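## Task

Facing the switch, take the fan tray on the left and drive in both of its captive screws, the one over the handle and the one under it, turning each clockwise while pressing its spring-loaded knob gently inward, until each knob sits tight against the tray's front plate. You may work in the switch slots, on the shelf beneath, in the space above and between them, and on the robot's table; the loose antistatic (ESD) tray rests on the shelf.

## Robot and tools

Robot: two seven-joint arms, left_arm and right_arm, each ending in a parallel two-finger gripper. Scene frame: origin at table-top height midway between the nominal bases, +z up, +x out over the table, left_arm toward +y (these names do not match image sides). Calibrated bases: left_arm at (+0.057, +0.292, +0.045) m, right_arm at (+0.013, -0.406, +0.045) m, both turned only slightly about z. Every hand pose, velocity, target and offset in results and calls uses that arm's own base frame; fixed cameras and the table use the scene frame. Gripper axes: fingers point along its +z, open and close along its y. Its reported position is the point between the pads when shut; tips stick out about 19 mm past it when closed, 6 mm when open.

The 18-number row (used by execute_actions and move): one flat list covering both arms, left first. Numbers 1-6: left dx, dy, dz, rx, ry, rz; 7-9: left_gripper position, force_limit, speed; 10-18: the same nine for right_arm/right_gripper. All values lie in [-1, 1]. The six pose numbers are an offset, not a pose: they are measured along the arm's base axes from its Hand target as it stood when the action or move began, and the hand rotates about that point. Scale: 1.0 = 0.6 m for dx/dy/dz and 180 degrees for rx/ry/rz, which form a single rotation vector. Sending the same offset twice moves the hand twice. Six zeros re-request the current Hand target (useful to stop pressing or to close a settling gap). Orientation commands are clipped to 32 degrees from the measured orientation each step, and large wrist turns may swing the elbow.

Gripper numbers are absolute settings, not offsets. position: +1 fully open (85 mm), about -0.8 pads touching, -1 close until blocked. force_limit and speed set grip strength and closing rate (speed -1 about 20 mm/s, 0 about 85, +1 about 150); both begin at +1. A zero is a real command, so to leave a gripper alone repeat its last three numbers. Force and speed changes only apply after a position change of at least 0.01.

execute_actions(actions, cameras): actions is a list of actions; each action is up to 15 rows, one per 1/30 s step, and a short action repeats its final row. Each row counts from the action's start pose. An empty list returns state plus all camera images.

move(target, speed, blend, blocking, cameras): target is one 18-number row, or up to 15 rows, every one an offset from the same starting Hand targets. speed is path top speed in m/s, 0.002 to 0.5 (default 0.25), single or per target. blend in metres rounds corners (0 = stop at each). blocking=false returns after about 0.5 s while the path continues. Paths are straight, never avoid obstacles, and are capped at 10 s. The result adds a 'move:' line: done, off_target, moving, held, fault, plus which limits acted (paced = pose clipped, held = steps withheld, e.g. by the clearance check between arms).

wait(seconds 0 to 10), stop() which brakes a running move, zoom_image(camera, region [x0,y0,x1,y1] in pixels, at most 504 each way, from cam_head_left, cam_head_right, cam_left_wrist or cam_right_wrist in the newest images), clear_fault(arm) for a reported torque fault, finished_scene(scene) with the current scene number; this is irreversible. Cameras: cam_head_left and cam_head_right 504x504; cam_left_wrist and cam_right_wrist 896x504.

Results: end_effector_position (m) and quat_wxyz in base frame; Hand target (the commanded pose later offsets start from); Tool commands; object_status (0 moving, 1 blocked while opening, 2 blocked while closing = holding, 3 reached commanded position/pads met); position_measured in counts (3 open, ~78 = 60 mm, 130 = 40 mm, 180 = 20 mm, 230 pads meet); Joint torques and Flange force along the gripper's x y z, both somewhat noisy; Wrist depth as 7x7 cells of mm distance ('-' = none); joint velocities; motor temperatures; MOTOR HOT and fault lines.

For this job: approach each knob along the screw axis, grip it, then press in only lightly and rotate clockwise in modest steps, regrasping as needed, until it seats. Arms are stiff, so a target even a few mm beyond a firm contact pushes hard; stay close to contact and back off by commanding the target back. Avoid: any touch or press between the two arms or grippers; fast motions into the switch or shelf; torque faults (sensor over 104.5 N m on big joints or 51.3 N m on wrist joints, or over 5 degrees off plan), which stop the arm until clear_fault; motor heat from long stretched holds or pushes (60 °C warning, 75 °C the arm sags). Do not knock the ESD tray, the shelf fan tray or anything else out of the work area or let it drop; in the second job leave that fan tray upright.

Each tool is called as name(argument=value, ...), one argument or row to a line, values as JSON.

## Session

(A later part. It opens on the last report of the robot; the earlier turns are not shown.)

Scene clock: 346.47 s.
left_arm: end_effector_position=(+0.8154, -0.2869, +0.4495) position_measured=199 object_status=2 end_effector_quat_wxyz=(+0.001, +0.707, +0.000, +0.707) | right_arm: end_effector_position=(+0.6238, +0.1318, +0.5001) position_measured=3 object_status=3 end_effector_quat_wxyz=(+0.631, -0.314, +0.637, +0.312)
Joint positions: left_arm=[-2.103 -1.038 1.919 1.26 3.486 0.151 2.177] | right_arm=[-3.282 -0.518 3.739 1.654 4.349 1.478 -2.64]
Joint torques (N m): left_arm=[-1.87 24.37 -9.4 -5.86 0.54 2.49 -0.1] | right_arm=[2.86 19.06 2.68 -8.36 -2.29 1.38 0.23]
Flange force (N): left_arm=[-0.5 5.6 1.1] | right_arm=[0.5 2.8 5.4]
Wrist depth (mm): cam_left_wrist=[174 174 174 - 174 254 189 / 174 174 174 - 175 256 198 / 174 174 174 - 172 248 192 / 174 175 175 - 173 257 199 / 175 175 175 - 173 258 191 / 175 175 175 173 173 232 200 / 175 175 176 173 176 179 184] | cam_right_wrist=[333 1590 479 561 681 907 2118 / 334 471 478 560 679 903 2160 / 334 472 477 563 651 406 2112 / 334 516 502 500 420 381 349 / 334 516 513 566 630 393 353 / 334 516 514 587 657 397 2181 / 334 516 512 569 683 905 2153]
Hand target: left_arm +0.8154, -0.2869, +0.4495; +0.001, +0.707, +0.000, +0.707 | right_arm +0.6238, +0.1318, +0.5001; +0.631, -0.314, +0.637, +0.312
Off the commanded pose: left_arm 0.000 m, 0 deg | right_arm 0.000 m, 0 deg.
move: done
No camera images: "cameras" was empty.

move(
  target=[0.0008,0,0,0.5,0,0,-1,-0.9,-1,0,0,0,0,0,0,1,1,1],
  cameras=["cam_left_wrist","cam_right_wrist"],
  speed=0.25,
)

zoom_image(
  camera="cam_right_wrist",
  region=[375, 212, 475, 292],
)

Scene clock: 355.43 s.
left_arm: end_effector_position=(+0.8159, -0.2869, +0.4494) position_measured=199 object_status=2 end_effector_quat_wxyz=(+0.500, -0.500, +0.500, -0.500) | right_arm: end_effector_position=(+0.6238, +0.1318, +0.5001) position_measured=3 object_status=3 end_effector_quat_wxyz=(+0.631, -0.314, +0.637, +0.312)
Joint positions: left_arm=[-2.071 -1.131 1.735 1.26 2.739 0.15 1.507] | right_arm=[-3.282 -0.518 3.739 1.654 4.349 1.478 -2.64]
Joint torques (N m): left_arm=[-1.64 25.12 -10.68 -4.91 0.82 0.4 -0.01] | right_arm=[2.78 19.02 2.58 -8.39 -2.29 1.37 0.25]
Flange force (N): left_arm=[3.4 2.6 -0.5] | right_arm=[0.4 2.8 5.2]
Wrist depth (mm): cam_left_wrist=[587 173 172 173 173 173 613 / 175 175 175 175 172 173 173 / 273 328 286 175 173 172 173 / 272 453 468 175 173 173 173 / 255 219 245 175 173 173 173 / 173 173 173 173 173 173 173 / 173 173 173 173 173 173 173] | cam_right_wrist=[333 1598 480 561 678 903 2146 / 334 472 479 561 681 908 2167 / 334 470 479 526 450 396 2132 / 334 518 502 524 446 373 347 / 334 516 514 526 449 382 351 / 333 518 512 586 685 908 2167 / 334 517 512 567 682 907 2118]
Hand target: left_arm +0.8159, -0.2869, +0.4495; +0.500, -0.500, +0.500, -0.500 | right_arm +0.6238, +0.1318, +0.5001; +0.631, -0.314, +0.637, +0.312
Off the commanded pose: left_arm 0.000 m, 0 deg | right_arm 0.000 m, 0 deg.
move: done
Images, in order (width x height): cam_left_wrist 896x504, cam_right_wrist 896x504.

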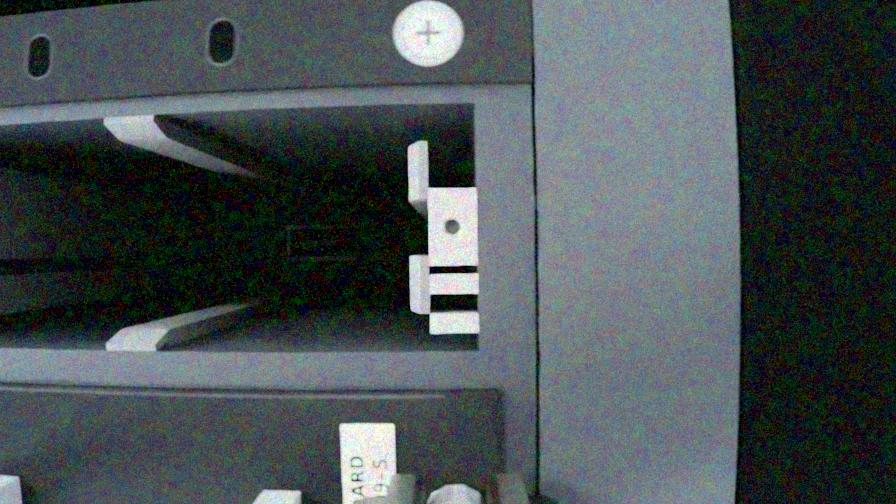

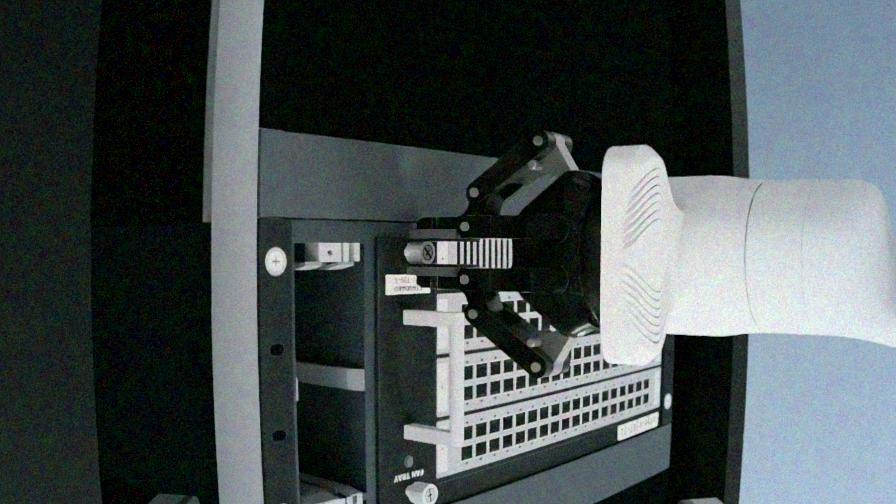

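Scaled by 5.040 from the camera's 896x504 image, which has a finer 1280x720 frame.

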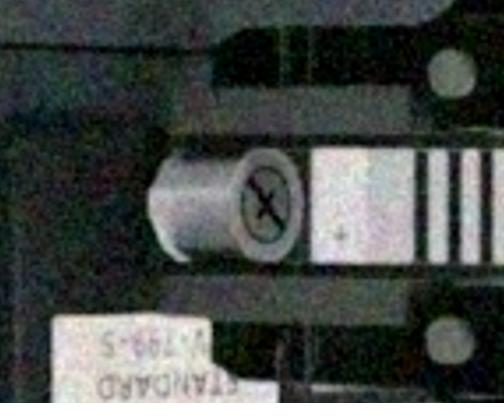

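move(
  target=[
    [0.0006,0,0,0.6667,0,0,-1,-0.9,-1,0,0,0,0,0,0,1,1,1],
    [0.0011,0,0,-0.6667,0,0,-1,-0.9,-1,0,0,0,0,0,0,1,1,1],
    [0.0017,0,0,0,0,0,-1,-0.9,-1,0,0,0,0,0,0,1,1,1],
  ],
  cameras=["cam_left_wrist","cam_right_wrist"],
  speed=0.4,
  blend=0.001,
)

zoom_image(
  camera="cam_right_wrist",
  region=[375, 212, 475, 292],
)

Scene clock: 382.63 s.
left_arm: end_effector_position=(+0.8169, -0.2869, +0.4495) position_measured=199 object_status=2 end_effector_quat_wxyz=(+0.500, -0.500, +0.500, -0.500) | right_arm: end_effector_position=(+0.6238, +0.1318, +0.5001) position_measured=3 object_status=3 end_effector_quat_wxyz=(+0.631, -0.314, +0.637, +0.312)
Joint positions: left_arm=[-2.643 -1.805 -0.116 1.226 2.557 1.13 -2.735] | right_arm=[-3.282 -0.518 3.739 1.654 4.349 1.478 -2.64]
Joint torques (N m): left_arm=[-0.56 25.33 -0.72 0.4 2.65 -5.71 0] | right_arm=[2.86 18.96 2.61 -8.45 -2.32 1.33 0.27]
Flange force (N): left_arm=[-9.6 4.5 -35.0] | right_arm=[0.4 3.2 5.1]
Wrist depth (mm): cam_left_wrist=[586 172 171 171 171 171 608 / 174 174 174 174 171 171 171 / 272 323 285 174 171 171 171 / 271 450 468 174 171 171 171 / 258 221 248 174 171 171 171 / 174 172 171 174 171 171 171 / 172 172 172 172 171 171 171] | cam_right_wrist=[333 1586 479 560 677 906 2098 / 333 471 477 562 677 905 2181 / 334 471 478 525 454 396 378 / 334 516 502 519 421 376 342 / 333 516 512 525 453 382 363 / 334 516 511 587 689 905 2181 / 333 519 513 567 683 906 2125]
Hand target: left_arm +0.8169, -0.2869, +0.4495; +0.500, -0.500, +0.500, -0.500 | right_arm +0.6238, +0.1318, +0.5001; +0.631, -0.314, +0.637, +0.312
Off the commanded pose: left_arm 0.000 m, 0 deg | right_arm 0.000 m, 0 deg.
move: done
Images, in order (width x height): cam_left_wrist 896x504, cam_right_wrist 896x504.

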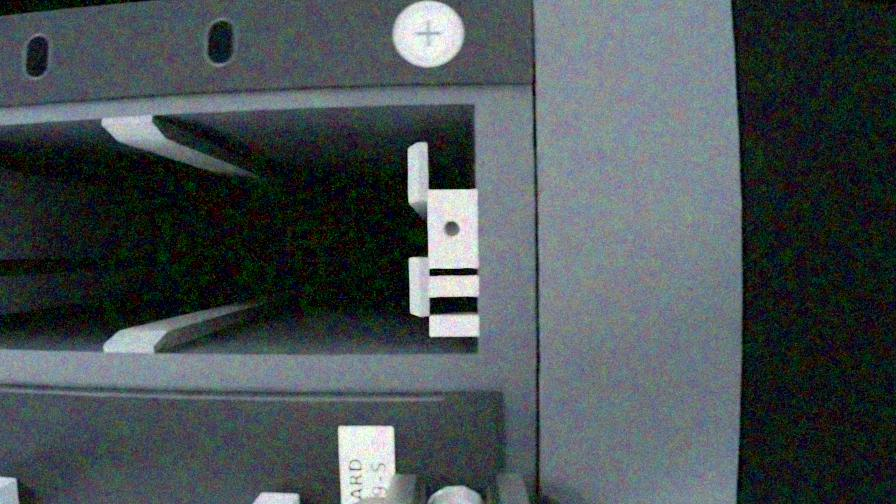

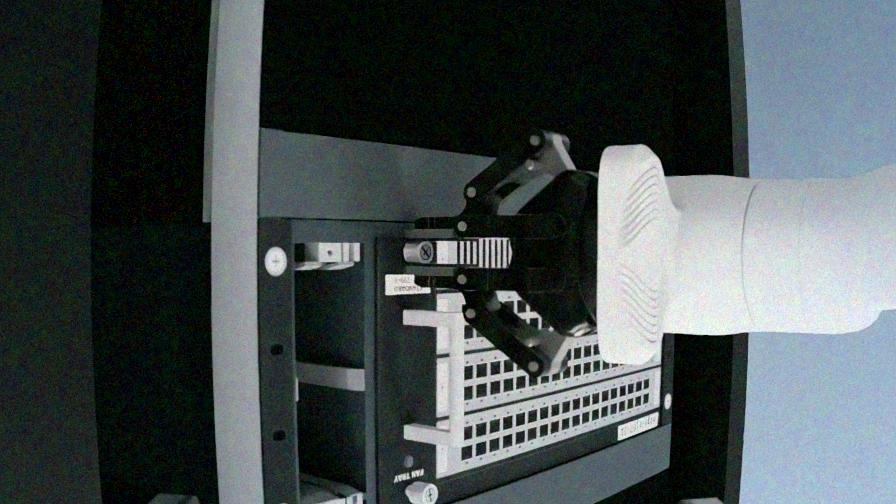

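Scaled by 5.040 from the camera's 896x504 image, which has a finer 1280x720 frame.

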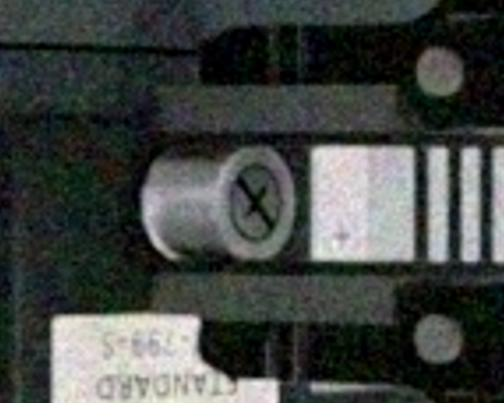

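wait(
  seconds=0,
  cameras=["all"],
)

Scene clock: 390.03 s.
left_arm: end_effector_position=(+0.8169, -0.2869, +0.4495) position_measured=199 object_status=2 end_effector_quat_wxyz=(+0.500, -0.500, +0.500, -0.500) | right_arm: end_effector_position=(+0.6238, +0.1318, +0.5001) position_measured=3 object_status=3 end_effector_quat_wxyz=(+0.631, -0.314, +0.637, +0.312)
Joint positions: left_arm=[-2.643 -1.805 -0.116 1.226 2.557 1.13 -2.735] | right_arm=[-3.282 -0.518 3.739 1.654 4.349 1.478 -2.64]
Joint torques (N m): left_arm=[-0.48 25.5 -0.79 0.63 2.6 -5.74 -0.06] | right_arm=[2.9 18.96 2.49 -8.42 -2.31 1.37 0.21]
Flange force (N): left_arm=[-9.4 4.6 -34.3] | right_arm=[0.4 3.3 5.2]
Wrist depth (mm): cam_left_wrist=[585 171 171 171 171 171 611 / 174 174 174 174 171 171 171 / 272 323 286 174 171 171 171 / 272 451 468 174 171 171 171 / 257 221 249 174 171 171 171 / 174 172 172 174 171 171 171 / 172 172 171 171 171 171 171] | cam_right_wrist=[333 1590 478 560 679 906 2160 / 333 472 480 561 679 901 2188 / 334 470 479 525 455 395 2072 / 333 517 503 522 421 376 343 / 333 515 512 526 453 383 363 / 333 516 513 587 686 907 2132 / 334 517 513 567 683 906 2139]
Hand target: left_arm +0.8169, -0.2869, +0.4495; +0.500, -0.500, +0.500, -0.500 | right_arm +0.6238, +0.1318, +0.5001; +0.631, -0.314, +0.637, +0.312
Tool commands: left_gripper/position=-1.0 left_gripper/force_limit=-0.9 left_gripper/speed=-1.0 right_gripper/position=+1.0 right_gripper/force_limit=+1.0 right_gripper/speed=+1.0
Off the commanded pose: left_arm 0.000 m, 0 deg | right_arm 0.000 m, 0 deg.

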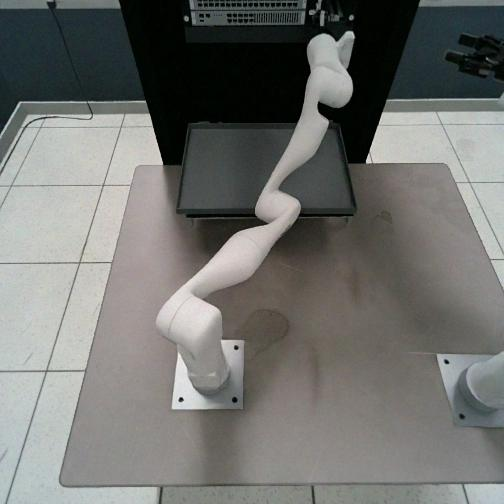

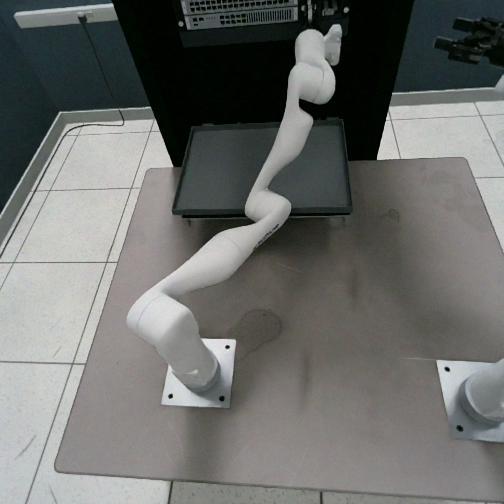

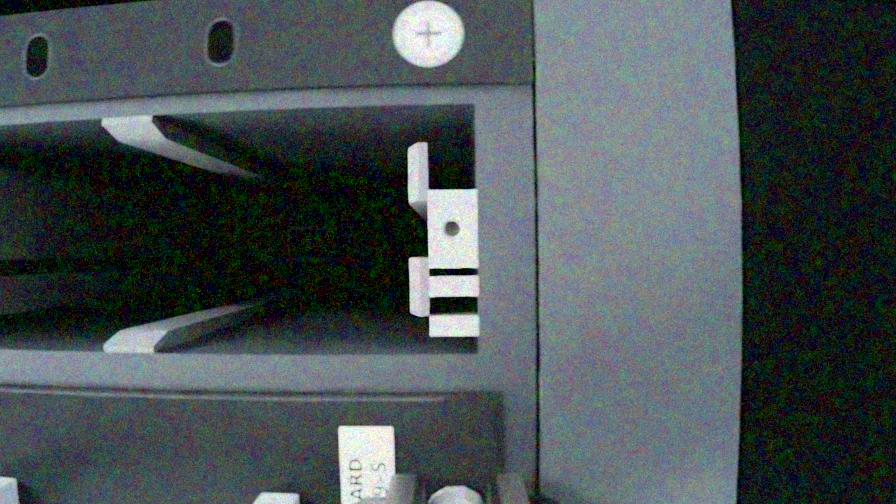

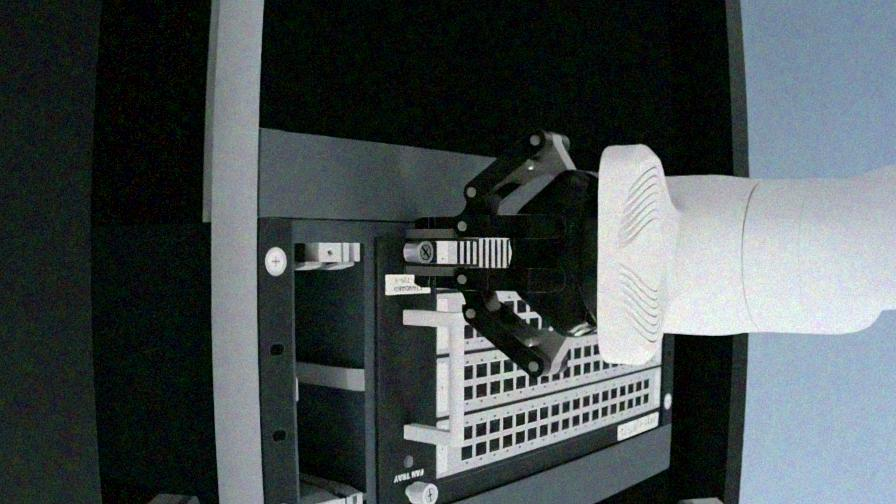

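move(
  target=[0,0,0,0,0,0,-0.365,-0.9,-0.5,0,0,0,0,0,0,1,1,1],
  cameras=["cam_right_wrist"],
)

zoom_image(
  camera="cam_right_wrist",
  region=[375, 212, 475, 292],
)

Scene clock: 427.77 s.
left_arm: end_effector_position=(+0.8169, -0.2869, +0.4495) position_measured=175 object_status=0 end_effector_quat_wxyz=(+0.500, -0.500, +0.500, -0.500) | right_arm: end_effector_position=(+0.6238, +0.1318, +0.5001) position_measured=3 object_status=3 end_effector_quat_wxyz=(+0.631, -0.314, +0.637, +0.312)
Joint positions: left_arm=[-2.643 -1.805 -0.116 1.226 2.557 1.13 -2.735] | right_arm=[-3.282 -0.518 3.739 1.654 4.349 1.478 -2.64]
Joint torques (N m): left_arm=[-1.41 28.69 -1.06 8.82 -0.74 -2.71 -0.01] | right_arm=[2.86 18.96 2.54 -8.34 -2.27 1.4 0.25]
Flange force (N): left_arm=[4.6 0.8 3.1] | right_arm=[0.2 3.0 5.4]
Wrist depth (mm): cam_left_wrist=[583 171 171 171 171 171 606 / 174 174 174 174 171 171 171 / 274 311 292 174 171 171 171 / 281 456 467 174 171 171 171 / 262 226 253 174 171 171 171 / 174 174 173 174 171 171 171 / 171 171 171 171 171 171 171] | cam_right_wrist=[333 1598 478 561 677 902 2132 / 334 471 478 563 681 905 2188 / 333 470 480 526 454 395 372 / 334 516 501 523 420 376 343 / 334 517 513 520 451 386 363 / 334 518 512 586 685 907 2188 / 334 517 513 565 684 901 2132]
Hand target: left_arm +0.8169, -0.2869, +0.4495; +0.500, -0.500, +0.500, -0.500 | right_arm +0.6238, +0.1318, +0.5001; +0.631, -0.314, +0.637, +0.312
Off the commanded pose: left_arm 0.000 m, 0 deg | right_arm 0.000 m, 0 deg.
move: done
Images, in order (width x height): cam_right_wrist 896x504.

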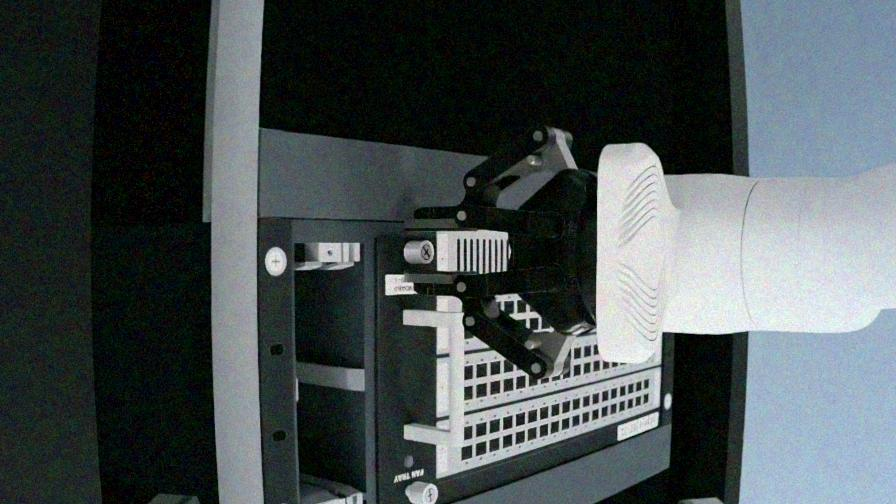

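Scaled by 5.040 from the camera's 896x504 image, which has a finer 1280x720 frame.

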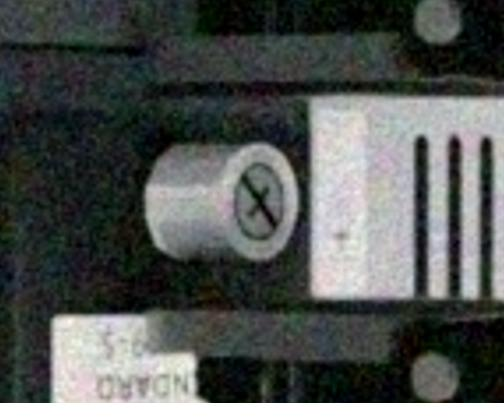

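move(
  target=[
    [0,0,0,-0.6667,0,0,-0.365,-0.9,-0.5,0,0,0,0,0,0,1,1,1],
    [0,0,0,0.6667,0,0,-0.365,-0.9,-0.5,0,0,0,0,0,0,1,1,1],
    [0,0,0,0,0,0,-0.365,-0.9,-0.5,0,0,0,0,0,0,1,1,1],
  ],
  cameras=["cam_head_left","cam_right_wrist"],
  speed=0.4,
  blend=0.001,
)

zoom_image(
  camera="cam_right_wrist",
  region=[375, 212, 475, 292],
)

Scene clock: 451.27 s.
left_arm: end_effector_position=(+0.8169, -0.2869, +0.4496) position_measured=175 object_status=3 end_effector_quat_wxyz=(+0.500, -0.501, +0.500, -0.500) | right_arm: end_effector_position=(+0.6238, +0.1318, +0.5001) position_measured=3 object_status=3 end_effector_quat_wxyz=(+0.631, -0.314, +0.637, +0.312)
Joint positions: left_arm=[-2.076 -1.123 1.752 1.255 2.794 0.145 1.438] | right_arm=[-3.282 -0.518 3.739 1.654 4.349 1.478 -2.64]
Joint torques (N m): left_arm=[-1.45 24.66 -10.23 -4.11 0.78 0.32 0.04] | right_arm=[2.91 18.94 2.6 -8.32 -2.28 1.39 0.23]
Flange force (N): left_arm=[4.4 1.0 2.7] | right_arm=[0.2 3.1 5.5]
Wrist depth (mm): cam_left_wrist=[584 172 172 172 172 172 611 / 174 174 174 174 172 172 171 / 272 321 284 175 172 172 172 / 274 450 468 174 172 172 172 / 258 222 249 174 172 172 172 / 174 172 172 174 172 172 172 / 172 172 172 172 172 172 172] | cam_right_wrist=[333 1586 479 562 680 902 2139 / 333 472 478 562 680 898 2174 / 333 471 477 526 455 391 2139 / 333 518 502 528 423 374 348 / 334 515 512 521 450 382 350 / 334 516 512 543 686 906 2160 / 334 516 512 566 679 903 2153]
Hand target: left_arm +0.8169, -0.2869, +0.4495; +0.500, -0.500, +0.500, -0.500 | right_arm +0.6238, +0.1318, +0.5001; +0.631, -0.314, +0.637, +0.312
Off the commanded pose: left_arm 0.000 m, 0 deg | right_arm 0.000 m, 0 deg.
move: done
Images, in order (width x height): cam_head_left 504x504, cam_right_wrist 896x504.

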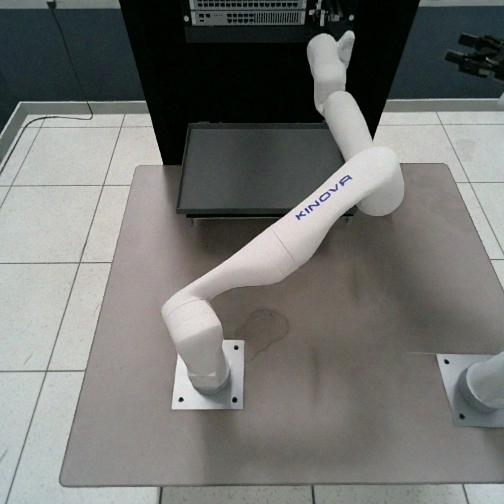

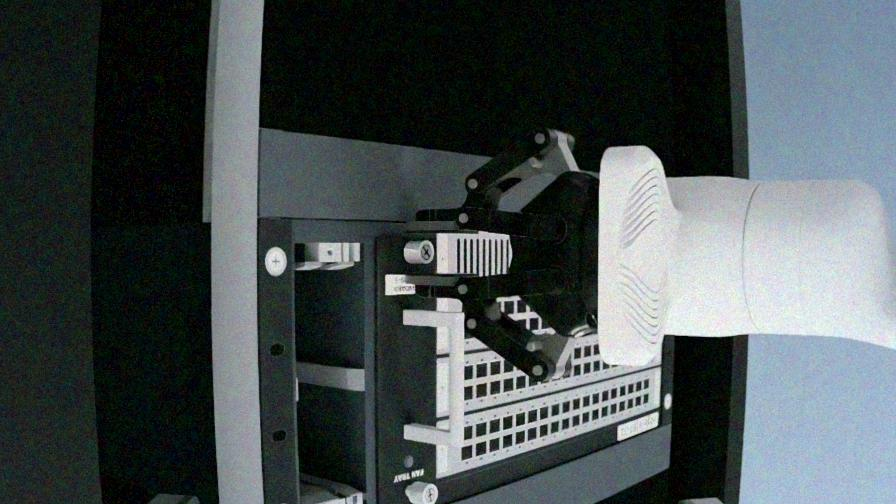

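Scaled by 5.040 from the camera's 896x504 image, which has a finer 1280x720 frame.

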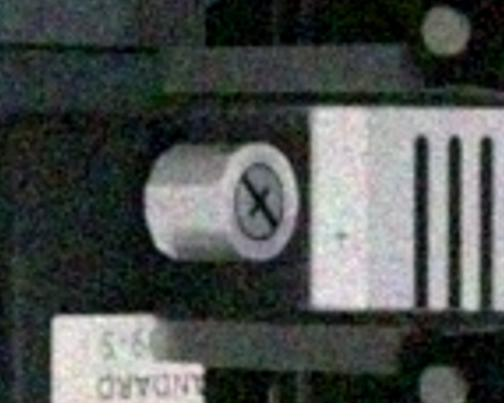

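move(
  target=[
    [0,0,0,-0.6667,0,0,-0.365,-0.9,-0.5,0,0,0,0,0,0,1,1,1],
    [0,0,0,0.6667,0,0,-0.365,-0.9,-0.5,0,0,0,0,0,0,1,1,1],
    [0,0,0,0,0,0,-0.365,-0.9,-0.5,0,0,0,0,0,0,1,1,1],
  ],
  cameras=["cam_head_left","cam_right_wrist"],
  speed=0.4,
  blend=0.001,
)

zoom_image(
  camera="cam_right_wrist",
  region=[375, 212, 475, 292],
)

Scene clock: 467.13 s.
left_arm: end_effector_position=(+0.8169, -0.2870, +0.4495) position_measured=175 object_status=3 end_effector_quat_wxyz=(+0.500, -0.500, +0.500, -0.500) | right_arm: end_effector_position=(+0.6238, +0.1318, +0.5001) position_measured=3 object_status=3 end_effector_quat_wxyz=(+0.631, -0.314, +0.637, +0.312)
Joint positions: left_arm=[-2.712 -0.793 3.312 1.221 4.036 0.728 5.394] | right_arm=[-3.282 -0.518 3.739 1.654 4.349 1.478 -2.64]
Joint torques (N m): left_arm=[-1.45 26.72 0.34 -9.31 -1.18 1.88 0] | right_arm=[2.79 18.98 2.63 -8.43 -2.24 1.36 0.29]
Flange force (N): left_arm=[6.3 0.3 7.2] | right_arm=[0.4 3.0 5.2]
Wrist depth (mm): cam_left_wrist=[576 172 172 172 172 172 598 / 174 174 174 174 172 172 172 / 277 298 302 174 171 172 171 / 285 462 466 174 171 172 172 / 266 231 259 174 172 172 171 / 174 174 174 174 172 171 171 / 171 171 171 171 171 171 171] | cam_right_wrist=[334 1571 479 560 679 902 2146 / 334 472 478 561 677 905 2160 / 334 471 478 525 453 395 369 / 334 516 502 525 420 375 347 / 334 518 513 520 454 386 364 / 334 517 513 587 684 906 2146 / 334 516 511 565 684 905 2139]
Hand target: left_arm +0.8169, -0.2869, +0.4495; +0.500, -0.500, +0.500, -0.500 | right_arm +0.6238, +0.1318, +0.5001; +0.631, -0.314, +0.637, +0.312
Off the commanded pose: left_arm 0.000 m, 0 deg | right_arm 0.000 m, 0 deg.
move: done
Images, in order (width x height): cam_head_left 504x504, cam_right_wrist 896x504.

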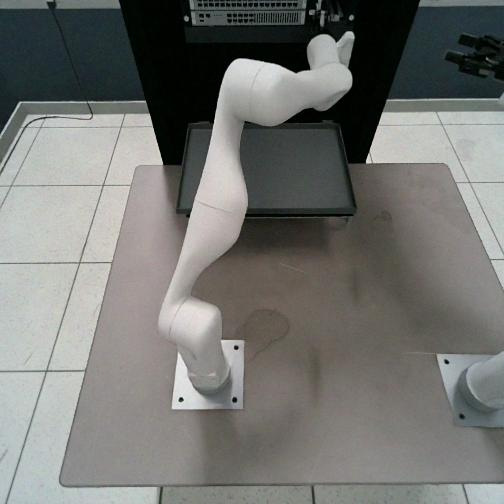

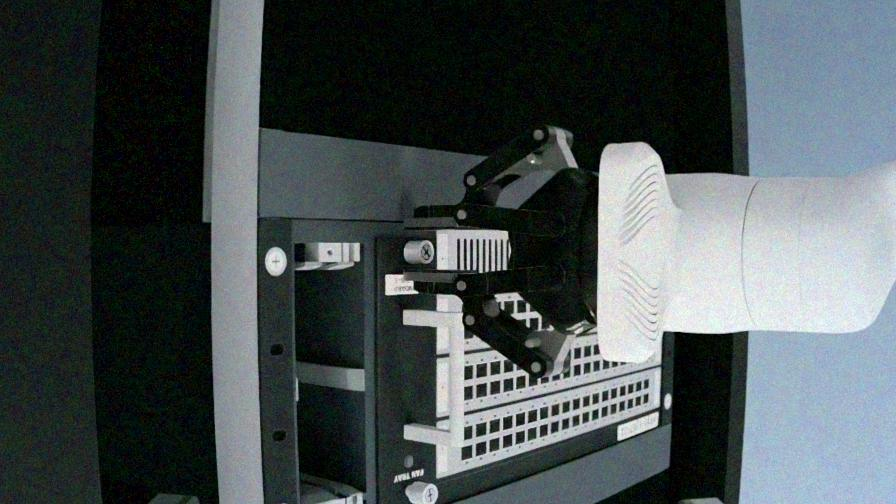

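Scaled by 5.040 from the camera's 896x504 image, which has a finer 1280x720 frame.

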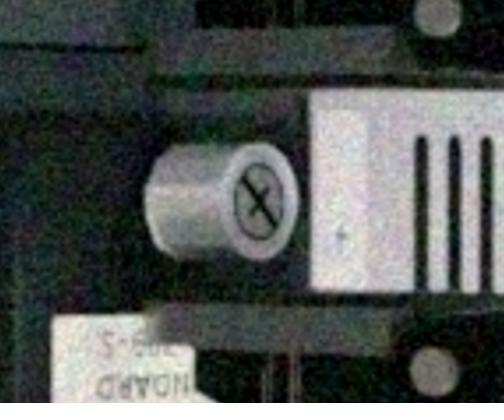

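move(
  target=[
    [0,0,0.0013,0,0,0,-0.365,-0.9,-0.5,0,0,0,0,0,0,1,1,1],
    [0,0,0.0013,0,0,0,-1,-0.9,-1,0,0,0,0,0,0,1,1,1],
  ],
  cameras=["cam_left_wrist","cam_right_wrist"],
  speed=0.02,
)

zoom_image(
  camera="cam_right_wrist",
  region=[375, 212, 475, 292],
)

Scene clock: 478.50 s.
left_arm: end_effector_position=(+0.8169, -0.2869, +0.4505) position_measured=199 object_status=0 end_effector_quat_wxyz=(+0.500, -0.500, +0.500, -0.500) | right_arm: end_effector_position=(+0.6238, +0.1318, +0.5001) position_measured=3 object_status=3 end_effector_quat_wxyz=(+0.631, -0.314, +0.637, +0.312)
Joint positions: left_arm=[-2.713 -0.792 3.312 1.22 4.037 0.727 5.392] | right_arm=[-3.282 -0.518 3.739 1.654 4.349 1.478 -2.64]
Joint torques (N m): left_arm=[-2.43 24.73 -0.16 -8.9 -0.97 1.48 0.01] | right_arm=[2.9 19.02 2.66 -8.37 -2.27 1.38 0.21]
Flange force (N): left_arm=[6.3 -1.4 3.5] | right_arm=[0.5 3.0 5.5]
Wrist depth (mm): cam_left_wrist=[575 172 172 172 172 172 597 / 174 174 174 174 172 172 172 / 273 342 308 174 172 172 172 / 281 456 468 174 172 172 172 / 255 230 258 174 171 171 172 / 174 174 174 174 171 172 172 / 171 171 171 171 171 171 171] | cam_right_wrist=[333 1594 480 560 679 902 2105 / 334 472 480 561 681 901 2153 / 333 471 478 525 455 397 2078 / 334 518 502 519 421 375 348 / 334 517 513 526 450 381 358 / 335 517 512 587 688 905 2167 / 334 518 513 569 682 910 2146]
Hand target: left_arm +0.8169, -0.2869, +0.4503; +0.500, -0.500, +0.500, -0.500 | right_arm +0.6238, +0.1318, +0.5001; +0.631, -0.314, +0.637, +0.312
Off the commanded pose: left_arm 0.000 m, 0 deg | right_arm 0.000 m, 0 deg.
move: done
Images, in order (width x height): cam_left_wrist 896x504, cam_right_wrist 896x504.

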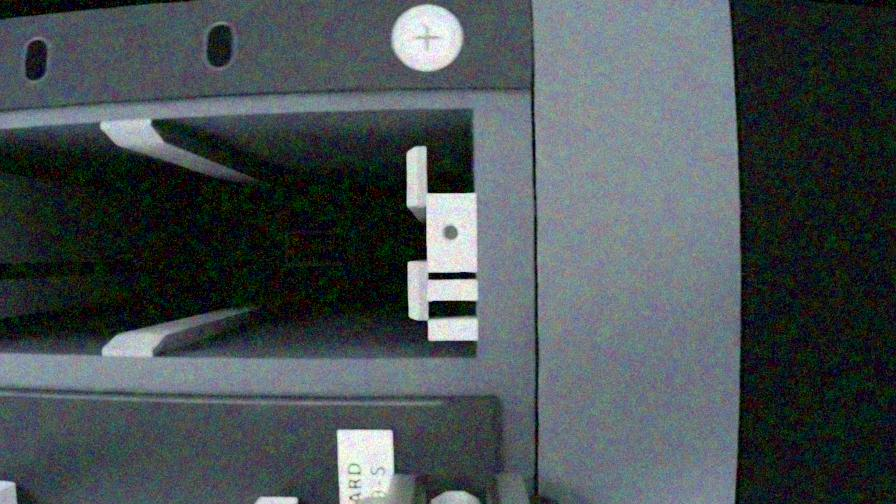

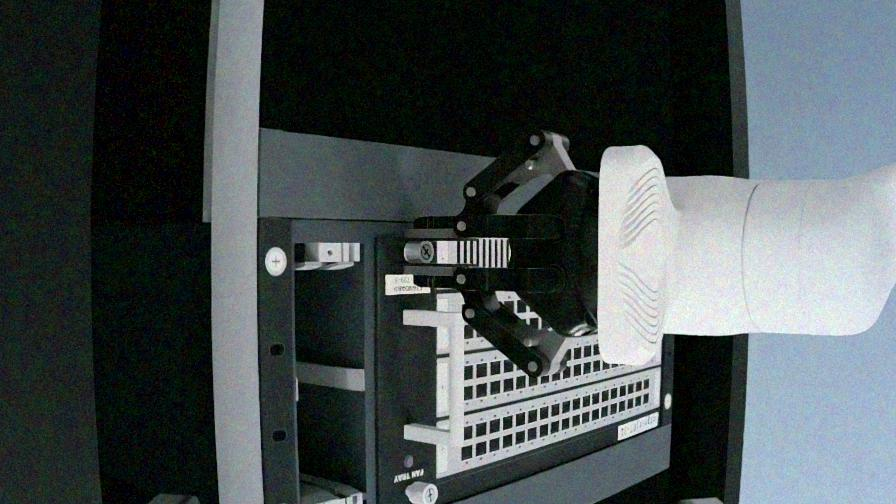

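Scaled by 5.040 from the camera's 896x504 image, which has a finer 1280x720 frame.

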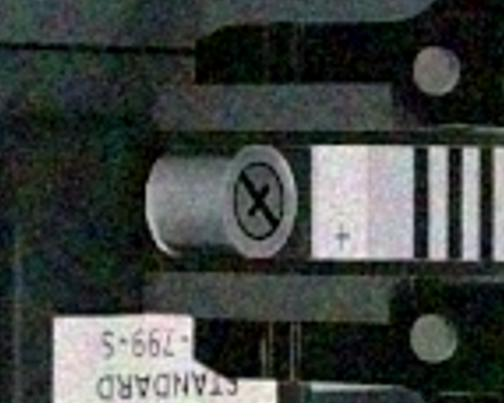

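move(
  target=[
    [0.0002,0,0,0.5,0,0,-1,-0.9,-1,0,0,0,0,0,0,1,1,1],
    [0.0004,0,0,0.99,0,0,-1,-0.9,-1,0,0,0,0,0,0,1,1,1],
  ],
  cameras=["cam_right_wrist"],
  speed=0.4,
  blend=0.001,
)

zoom_image(
  camera="cam_right_wrist",
  region=[375, 212, 475, 292],
)

Scene clock: 488.90 s.
left_arm: end_effector_position=(+0.8171, -0.2869, +0.4503) position_measured=199 object_status=2 end_effector_quat_wxyz=(+0.508, +0.492, +0.508, +0.492) | right_arm: end_effector_position=(+0.6238, +0.1318, +0.5001) position_measured=3 object_status=3 end_effector_quat_wxyz=(+0.631, -0.314, +0.637, +0.312)
Joint positions: left_arm=[-2.225 -0.894 2.295 1.246 4.069 0.304 2.914] | right_arm=[-3.282 -0.518 3.739 1.654 4.349 1.478 -2.64]
Joint torques (N m): left_arm=[7.73 23.66 -2.11 -9.92 -0.75 1.68 -0.13] | right_arm=[2.8 18.93 2.62 -8.39 -2.24 1.29 0.18]
Flange force (N): left_arm=[2.5 1.9 12.4] | right_arm=[0.6 3.1 5.1]
Wrist depth (mm): cam_left_wrist=[170 170 169 171 171 171 170 / 170 170 170 172 172 171 171 / 170 170 170 172 172 171 171 / 171 170 170 172 172 172 172 / 171 171 171 173 172 172 172 / 171 171 171 173 172 172 172 / 172 172 171 171 170 170 170] | cam_right_wrist=[333 1586 480 560 675 903 2118 / 333 472 478 561 679 900 2167 / 334 471 479 527 463 412 2092 / 334 518 503 520 423 381 349 / 334 516 513 527 457 399 364 / 333 518 513 587 685 906 2146 / 334 517 512 566 682 903 2139]
Hand target: left_arm +0.8171, -0.2869, +0.4503; +0.508, +0.492, +0.508, +0.492 | right_arm +0.6238, +0.1318, +0.5001; +0.631, -0.314, +0.637, +0.312
Off the commanded pose: left_arm 0.000 m, 0 deg | right_arm 0.000 m, 0 deg.
move: done
Images, in order (width x height): cam_right_wrist 896x504.

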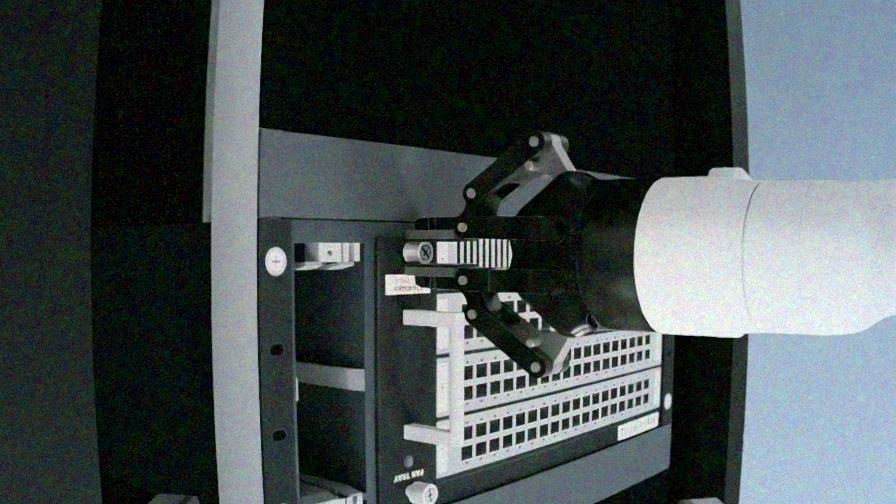

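Scaled by 5.040 from the camera's 896x504 image, which has a finer 1280x720 frame.

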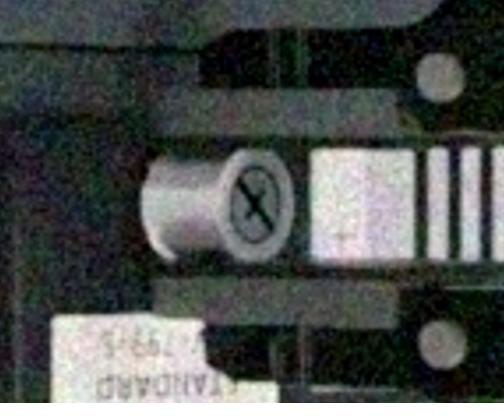

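move(
  target=[
    [0.0004,0,0,0.5,0,0,-1,-0.9,-1,0,0,0,0,0,0,1,1,1],
    [0.0008,0,0,-0.99,0,0,-1,-0.9,-1,0,0,0,0,0,0,1,1,1],
  ],
  cameras=["cam_right_wrist","cam_head_left"],
  speed=0.4,
  blend=0.001,
)

zoom_image(
  camera="cam_right_wrist",
  region=[375, 212, 475, 292],
)

Scene clock: 504.50 s.
left_arm: end_effector_position=(+0.8176, -0.2870, +0.4502) position_measured=199 object_status=2 end_effector_quat_wxyz=(+0.500, -0.500, +0.500, -0.500) | right_arm: end_effector_position=(+0.6238, +0.1318, +0.5001) position_measured=3 object_status=3 end_effector_quat_wxyz=(+0.631, -0.314, +0.637, +0.312)
Joint positions: left_arm=[-2.076 -1.133 1.732 1.252 2.709 0.148 1.539] | right_arm=[-3.282 -0.518 3.739 1.654 4.349 1.478 -2.64]
Joint torques (N m): left_arm=[0.98 31.65 -15.5 -0.54 1.08 -2.21 -0.05] | right_arm=[2.88 18.95 2.54 -8.43 -2.29 1.32 0.2]
Flange force (N): left_arm=[10.9 6.7 30.8] | right_arm=[0.6 3.3 5.1]
Wrist depth (mm): cam_left_wrist=[579 171 171 171 171 171 609 / 173 173 173 173 171 171 171 / 273 307 289 173 171 171 171 / 280 454 468 173 171 171 171 / 254 227 253 173 171 171 171 / 174 173 173 173 171 171 171 / 171 171 171 171 171 171 171] | cam_right_wrist=[334 1590 479 561 676 901 2146 / 334 472 478 560 678 902 2146 / 333 472 480 524 454 390 2078 / 333 517 503 522 420 376 347 / 334 516 512 525 447 384 350 / 334 517 514 587 686 906 2174 / 334 518 514 567 685 905 2132]
Hand target: left_arm +0.8176, -0.2869, +0.4503; +0.500, -0.500, +0.500, -0.500 | right_arm +0.6238, +0.1318, +0.5001; +0.631, -0.314, +0.637, +0.312
Off the commanded pose: left_arm 0.000 m, 0 deg | right_arm 0.000 m, 0 deg.
move: done
Images, in order (width x height): cam_head_left 504x504, cam_right_wrist 896x504.

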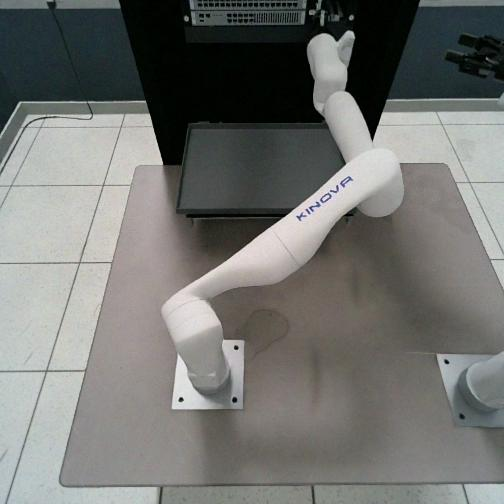

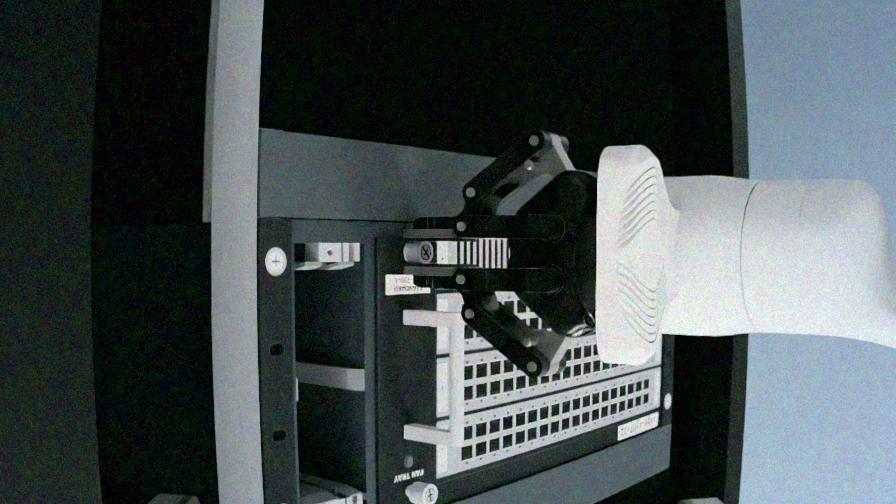

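Scaled by 5.040 from the camera's 896x504 image, which has a finer 1280x720 frame.

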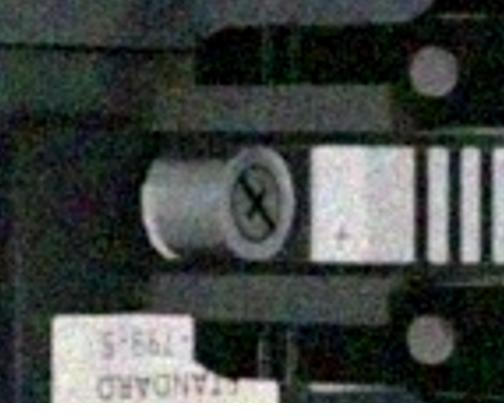

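move(
  target=[
    [0.00076,0,0,0.5,0,0,-1,-0.9,-1,0,0,0,0,0,0,1,1,1],
    [0.00105,0,0,0.99,0,0,-1,-0.9,-1,0,0,0,0,0,0,1,1,1],
  ],
  cameras=["cam_right_wrist"],
  speed=0.4,
  blend=0.001,
)

zoom_image(
  camera="cam_right_wrist",
  region=[375, 212, 475, 292],
)

Scene clock: 519.67 s.
left_arm: end_effector_position=(+0.8182, -0.2870, +0.4503) position_measured=199 object_status=2 end_effector_quat_wxyz=(+0.508, +0.492, +0.508, +0.492) | right_arm: end_effector_position=(+0.6238, +0.1318, +0.5001) position_measured=3 object_status=3 end_effector_quat_wxyz=(+0.631, -0.314, +0.637, +0.312)
Joint positions: left_arm=[-2.195 -1.612 0.851 1.245 2.17 0.675 -0.187] | right_arm=[-3.282 -0.518 3.739 1.654 4.349 1.478 -2.64]
Joint torques (N m): left_arm=[3.39 31.85 -14.48 -4.88 4.72 -6.67 -0.14] | right_arm=[2.84 18.97 2.51 -8.47 -2.35 1.35 0.22]
Flange force (N): left_arm=[13.2 -15.5 -31.8] | right_arm=[0.5 3.3 5.0]
Wrist depth (mm): cam_left_wrist=[- 169 169 171 170 170 170 / 169 169 169 171 171 170 170 / 169 169 169 171 171 171 171 / 170 169 169 172 171 171 171 / 170 170 169 172 172 171 171 / 170 170 170 172 172 171 171 / 171 170 170 170 169 169 -] | cam_right_wrist=[333 1582 479 562 681 901 2112 / 333 471 478 561 681 901 2181 / 334 471 478 525 463 411 2105 / 333 516 502 523 421 380 343 / 334 516 513 526 457 399 350 / 334 516 513 588 684 910 2174 / 334 517 511 568 679 910 2153]
Hand target: left_arm +0.8182, -0.2869, +0.4503; +0.508, +0.492, +0.508, +0.492 | right_arm +0.6238, +0.1318, +0.5001; +0.631, -0.314, +0.637, +0.312
Off the commanded pose: left_arm 0.000 m, 0 deg | right_arm 0.000 m, 0 deg.
move: done
Images, in order (width x height): cam_right_wrist 896x504.

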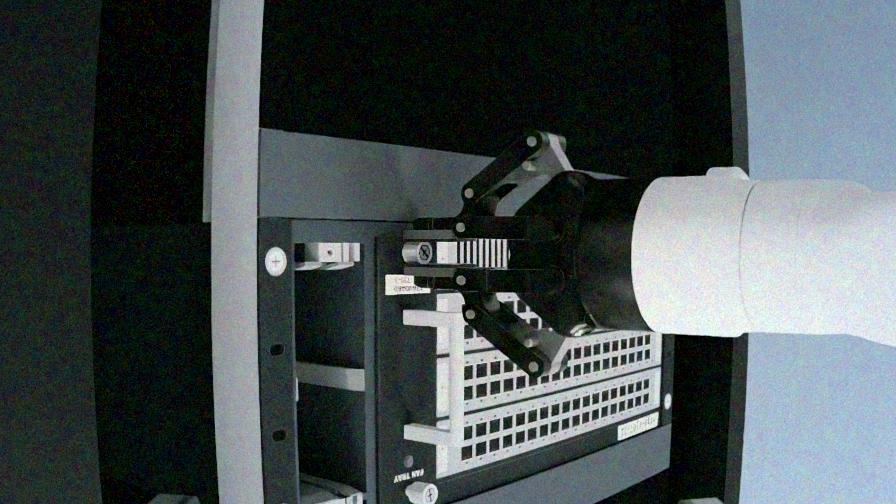

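Scaled by 5.040 from the camera's 896x504 image, which has a finer 1280x720 frame.

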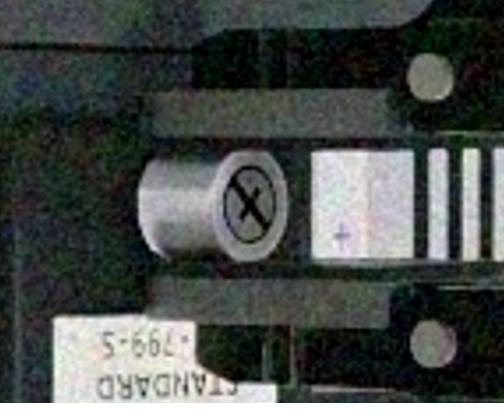

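move(
  target=[-0.0002,0.0003,-0.0003,0.5,0,0,-1,-0.9,-1,0,0,0,0,0,0,1,1,1],
  cameras=[],
  speed=0.4,
)

Scene clock: 530.20 s.
left_arm: end_effector_position=(+0.8181, -0.2867, +0.4501) position_measured=199 object_status=2 end_effector_quat_wxyz=(+0.012, +0.707, +0.011, +0.707) | right_arm: end_effector_position=(+0.6238, +0.1318, +0.5001) position_measured=3 object_status=3 end_effector_quat_wxyz=(+0.631, -0.314, +0.637, +0.312)
Joint positions: left_arm=[-2.401 -1.766 0.369 1.235 2.341 0.934 -1.437] | right_arm=[-3.282 -0.518 3.739 1.654 4.349 1.478 -2.64]
Joint torques (N m): left_arm=[2.7 25.69 -6.24 5.27 1.41 -2.52 -0.1] | right_arm=[2.79 18.9 2.53 -8.41 -2.27 1.4 0.19]
Flange force (N): left_arm=[0.9 -0.7 1.3] | right_arm=[0.4 3.3 5.1]
Wrist depth (mm): cam_left_wrist=[171 171 171 - 171 250 204 / 171 171 171 169 172 263 204 / 171 171 171 169 169 253 196 / 171 172 172 169 169 247 203 / 172 172 172 - 170 261 193 / 172 172 172 169 170 233 201 / 172 172 172 170 170 183 185] | cam_right_wrist=[333 1590 479 560 677 905 2125 / 333 471 479 563 679 901 2153 / 334 472 480 563 654 774 2092 / 334 516 503 503 420 381 343 / 334 516 510 566 634 398 351 / 334 518 512 586 658 402 2118 / 334 518 514 565 682 906 2139]
Hand target: left_arm +0.8181, -0.2867, +0.4501; +0.012, +0.707, +0.011, +0.707 | right_arm +0.6238, +0.1318, +0.5001; +0.631, -0.314, +0.637, +0.312
Off the commanded pose: left_arm 0.000 m, 0 deg | right_arm 0.000 m, 0 deg.
move: done
No camera images: "cameras" was empty.

move(
  target=[0.0003,0,0,0.49,0,0,-1,-0.9,-1,0,0,0,0,0,0,1,1,1],
  cameras=["cam_right_wrist"],
  speed=0.4,
)

zoom_image(
  camera="cam_right_wrist",
  region=[375, 212, 475, 292],
)

Scene clock: 536.53 s.
left_arm: end_effector_position=(+0.8183, -0.2868, +0.4500) position_measured=199 object_status=2 end_effector_quat_wxyz=(+0.484, -0.516, +0.484, -0.515) | right_arm: end_effector_position=(+0.6238, +0.1318, +0.5001) position_measured=3 object_status=3 end_effector_quat_wxyz=(+0.631, -0.314, +0.637, +0.312)
Joint positions: left_arm=[-2.639 -1.803 -0.106 1.22 2.553 1.124 -2.677] | right_arm=[-3.282 -0.518 3.739 1.654 4.349 1.478 -2.64]
Joint torques (N m): left_arm=[-2.58 27.92 -0.46 7.72 -0.7 -2.74 -0.03] | right_arm=[2.91 18.94 2.71 -8.38 -2.27 1.38 0.24]
Flange force (N): left_arm=[4.4 0.9 -1.5] | right_arm=[0.3 3.2 5.5]
Wrist depth (mm): cam_left_wrist=[170 170 170 170 170 170 579 / 205 172 179 172 170 170 170 / 279 354 327 173 170 170 170 / 282 409 466 172 170 170 170 / 211 192 235 173 170 170 170 / 170 170 170 172 170 170 170 / 170 170 170 170 170 170 170] | cam_right_wrist=[333 1590 479 560 679 903 2146 / 333 472 479 560 677 905 2167 / 333 472 478 525 454 405 2092 / 333 517 500 522 419 378 341 / 334 516 514 525 454 383 362 / 334 516 511 586 686 902 2160 / 335 517 512 566 683 900 2132]
Hand target: left_arm +0.8183, -0.2868, +0.4501; +0.484, -0.516, +0.484, -0.515 | right_arm +0.6238, +0.1318, +0.5001; +0.631, -0.314, +0.637, +0.312
Off the commanded pose: left_arm 0.000 m, 0 deg | right_arm 0.000 m, 0 deg.
move: done
Images, in order (width x height): cam_right_wrist 896x504.

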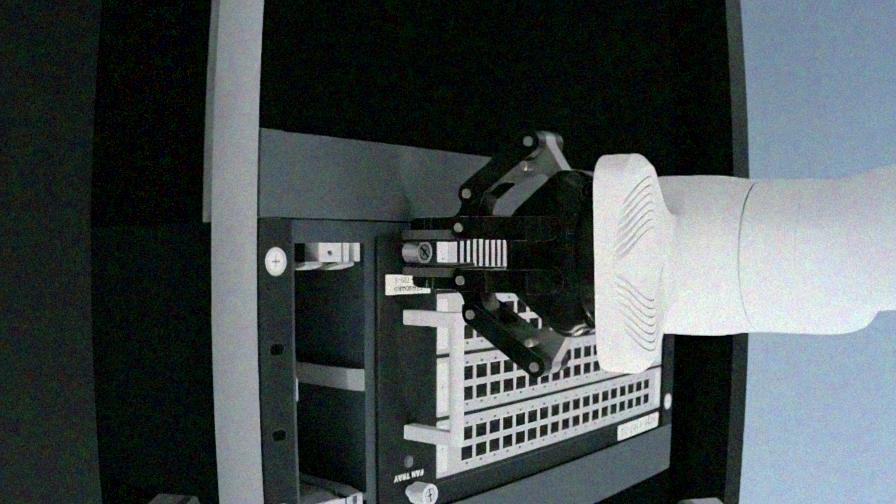

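Scaled by 5.040 from the camera's 896x504 image, which has a finer 1280x720 frame.

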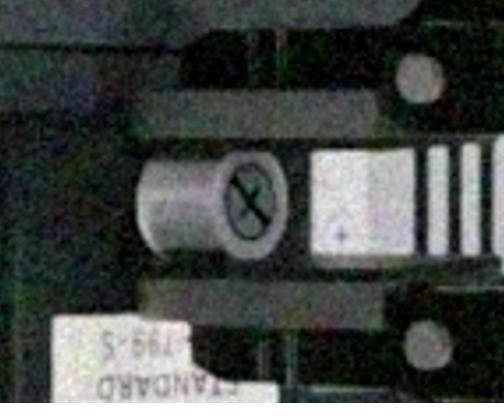

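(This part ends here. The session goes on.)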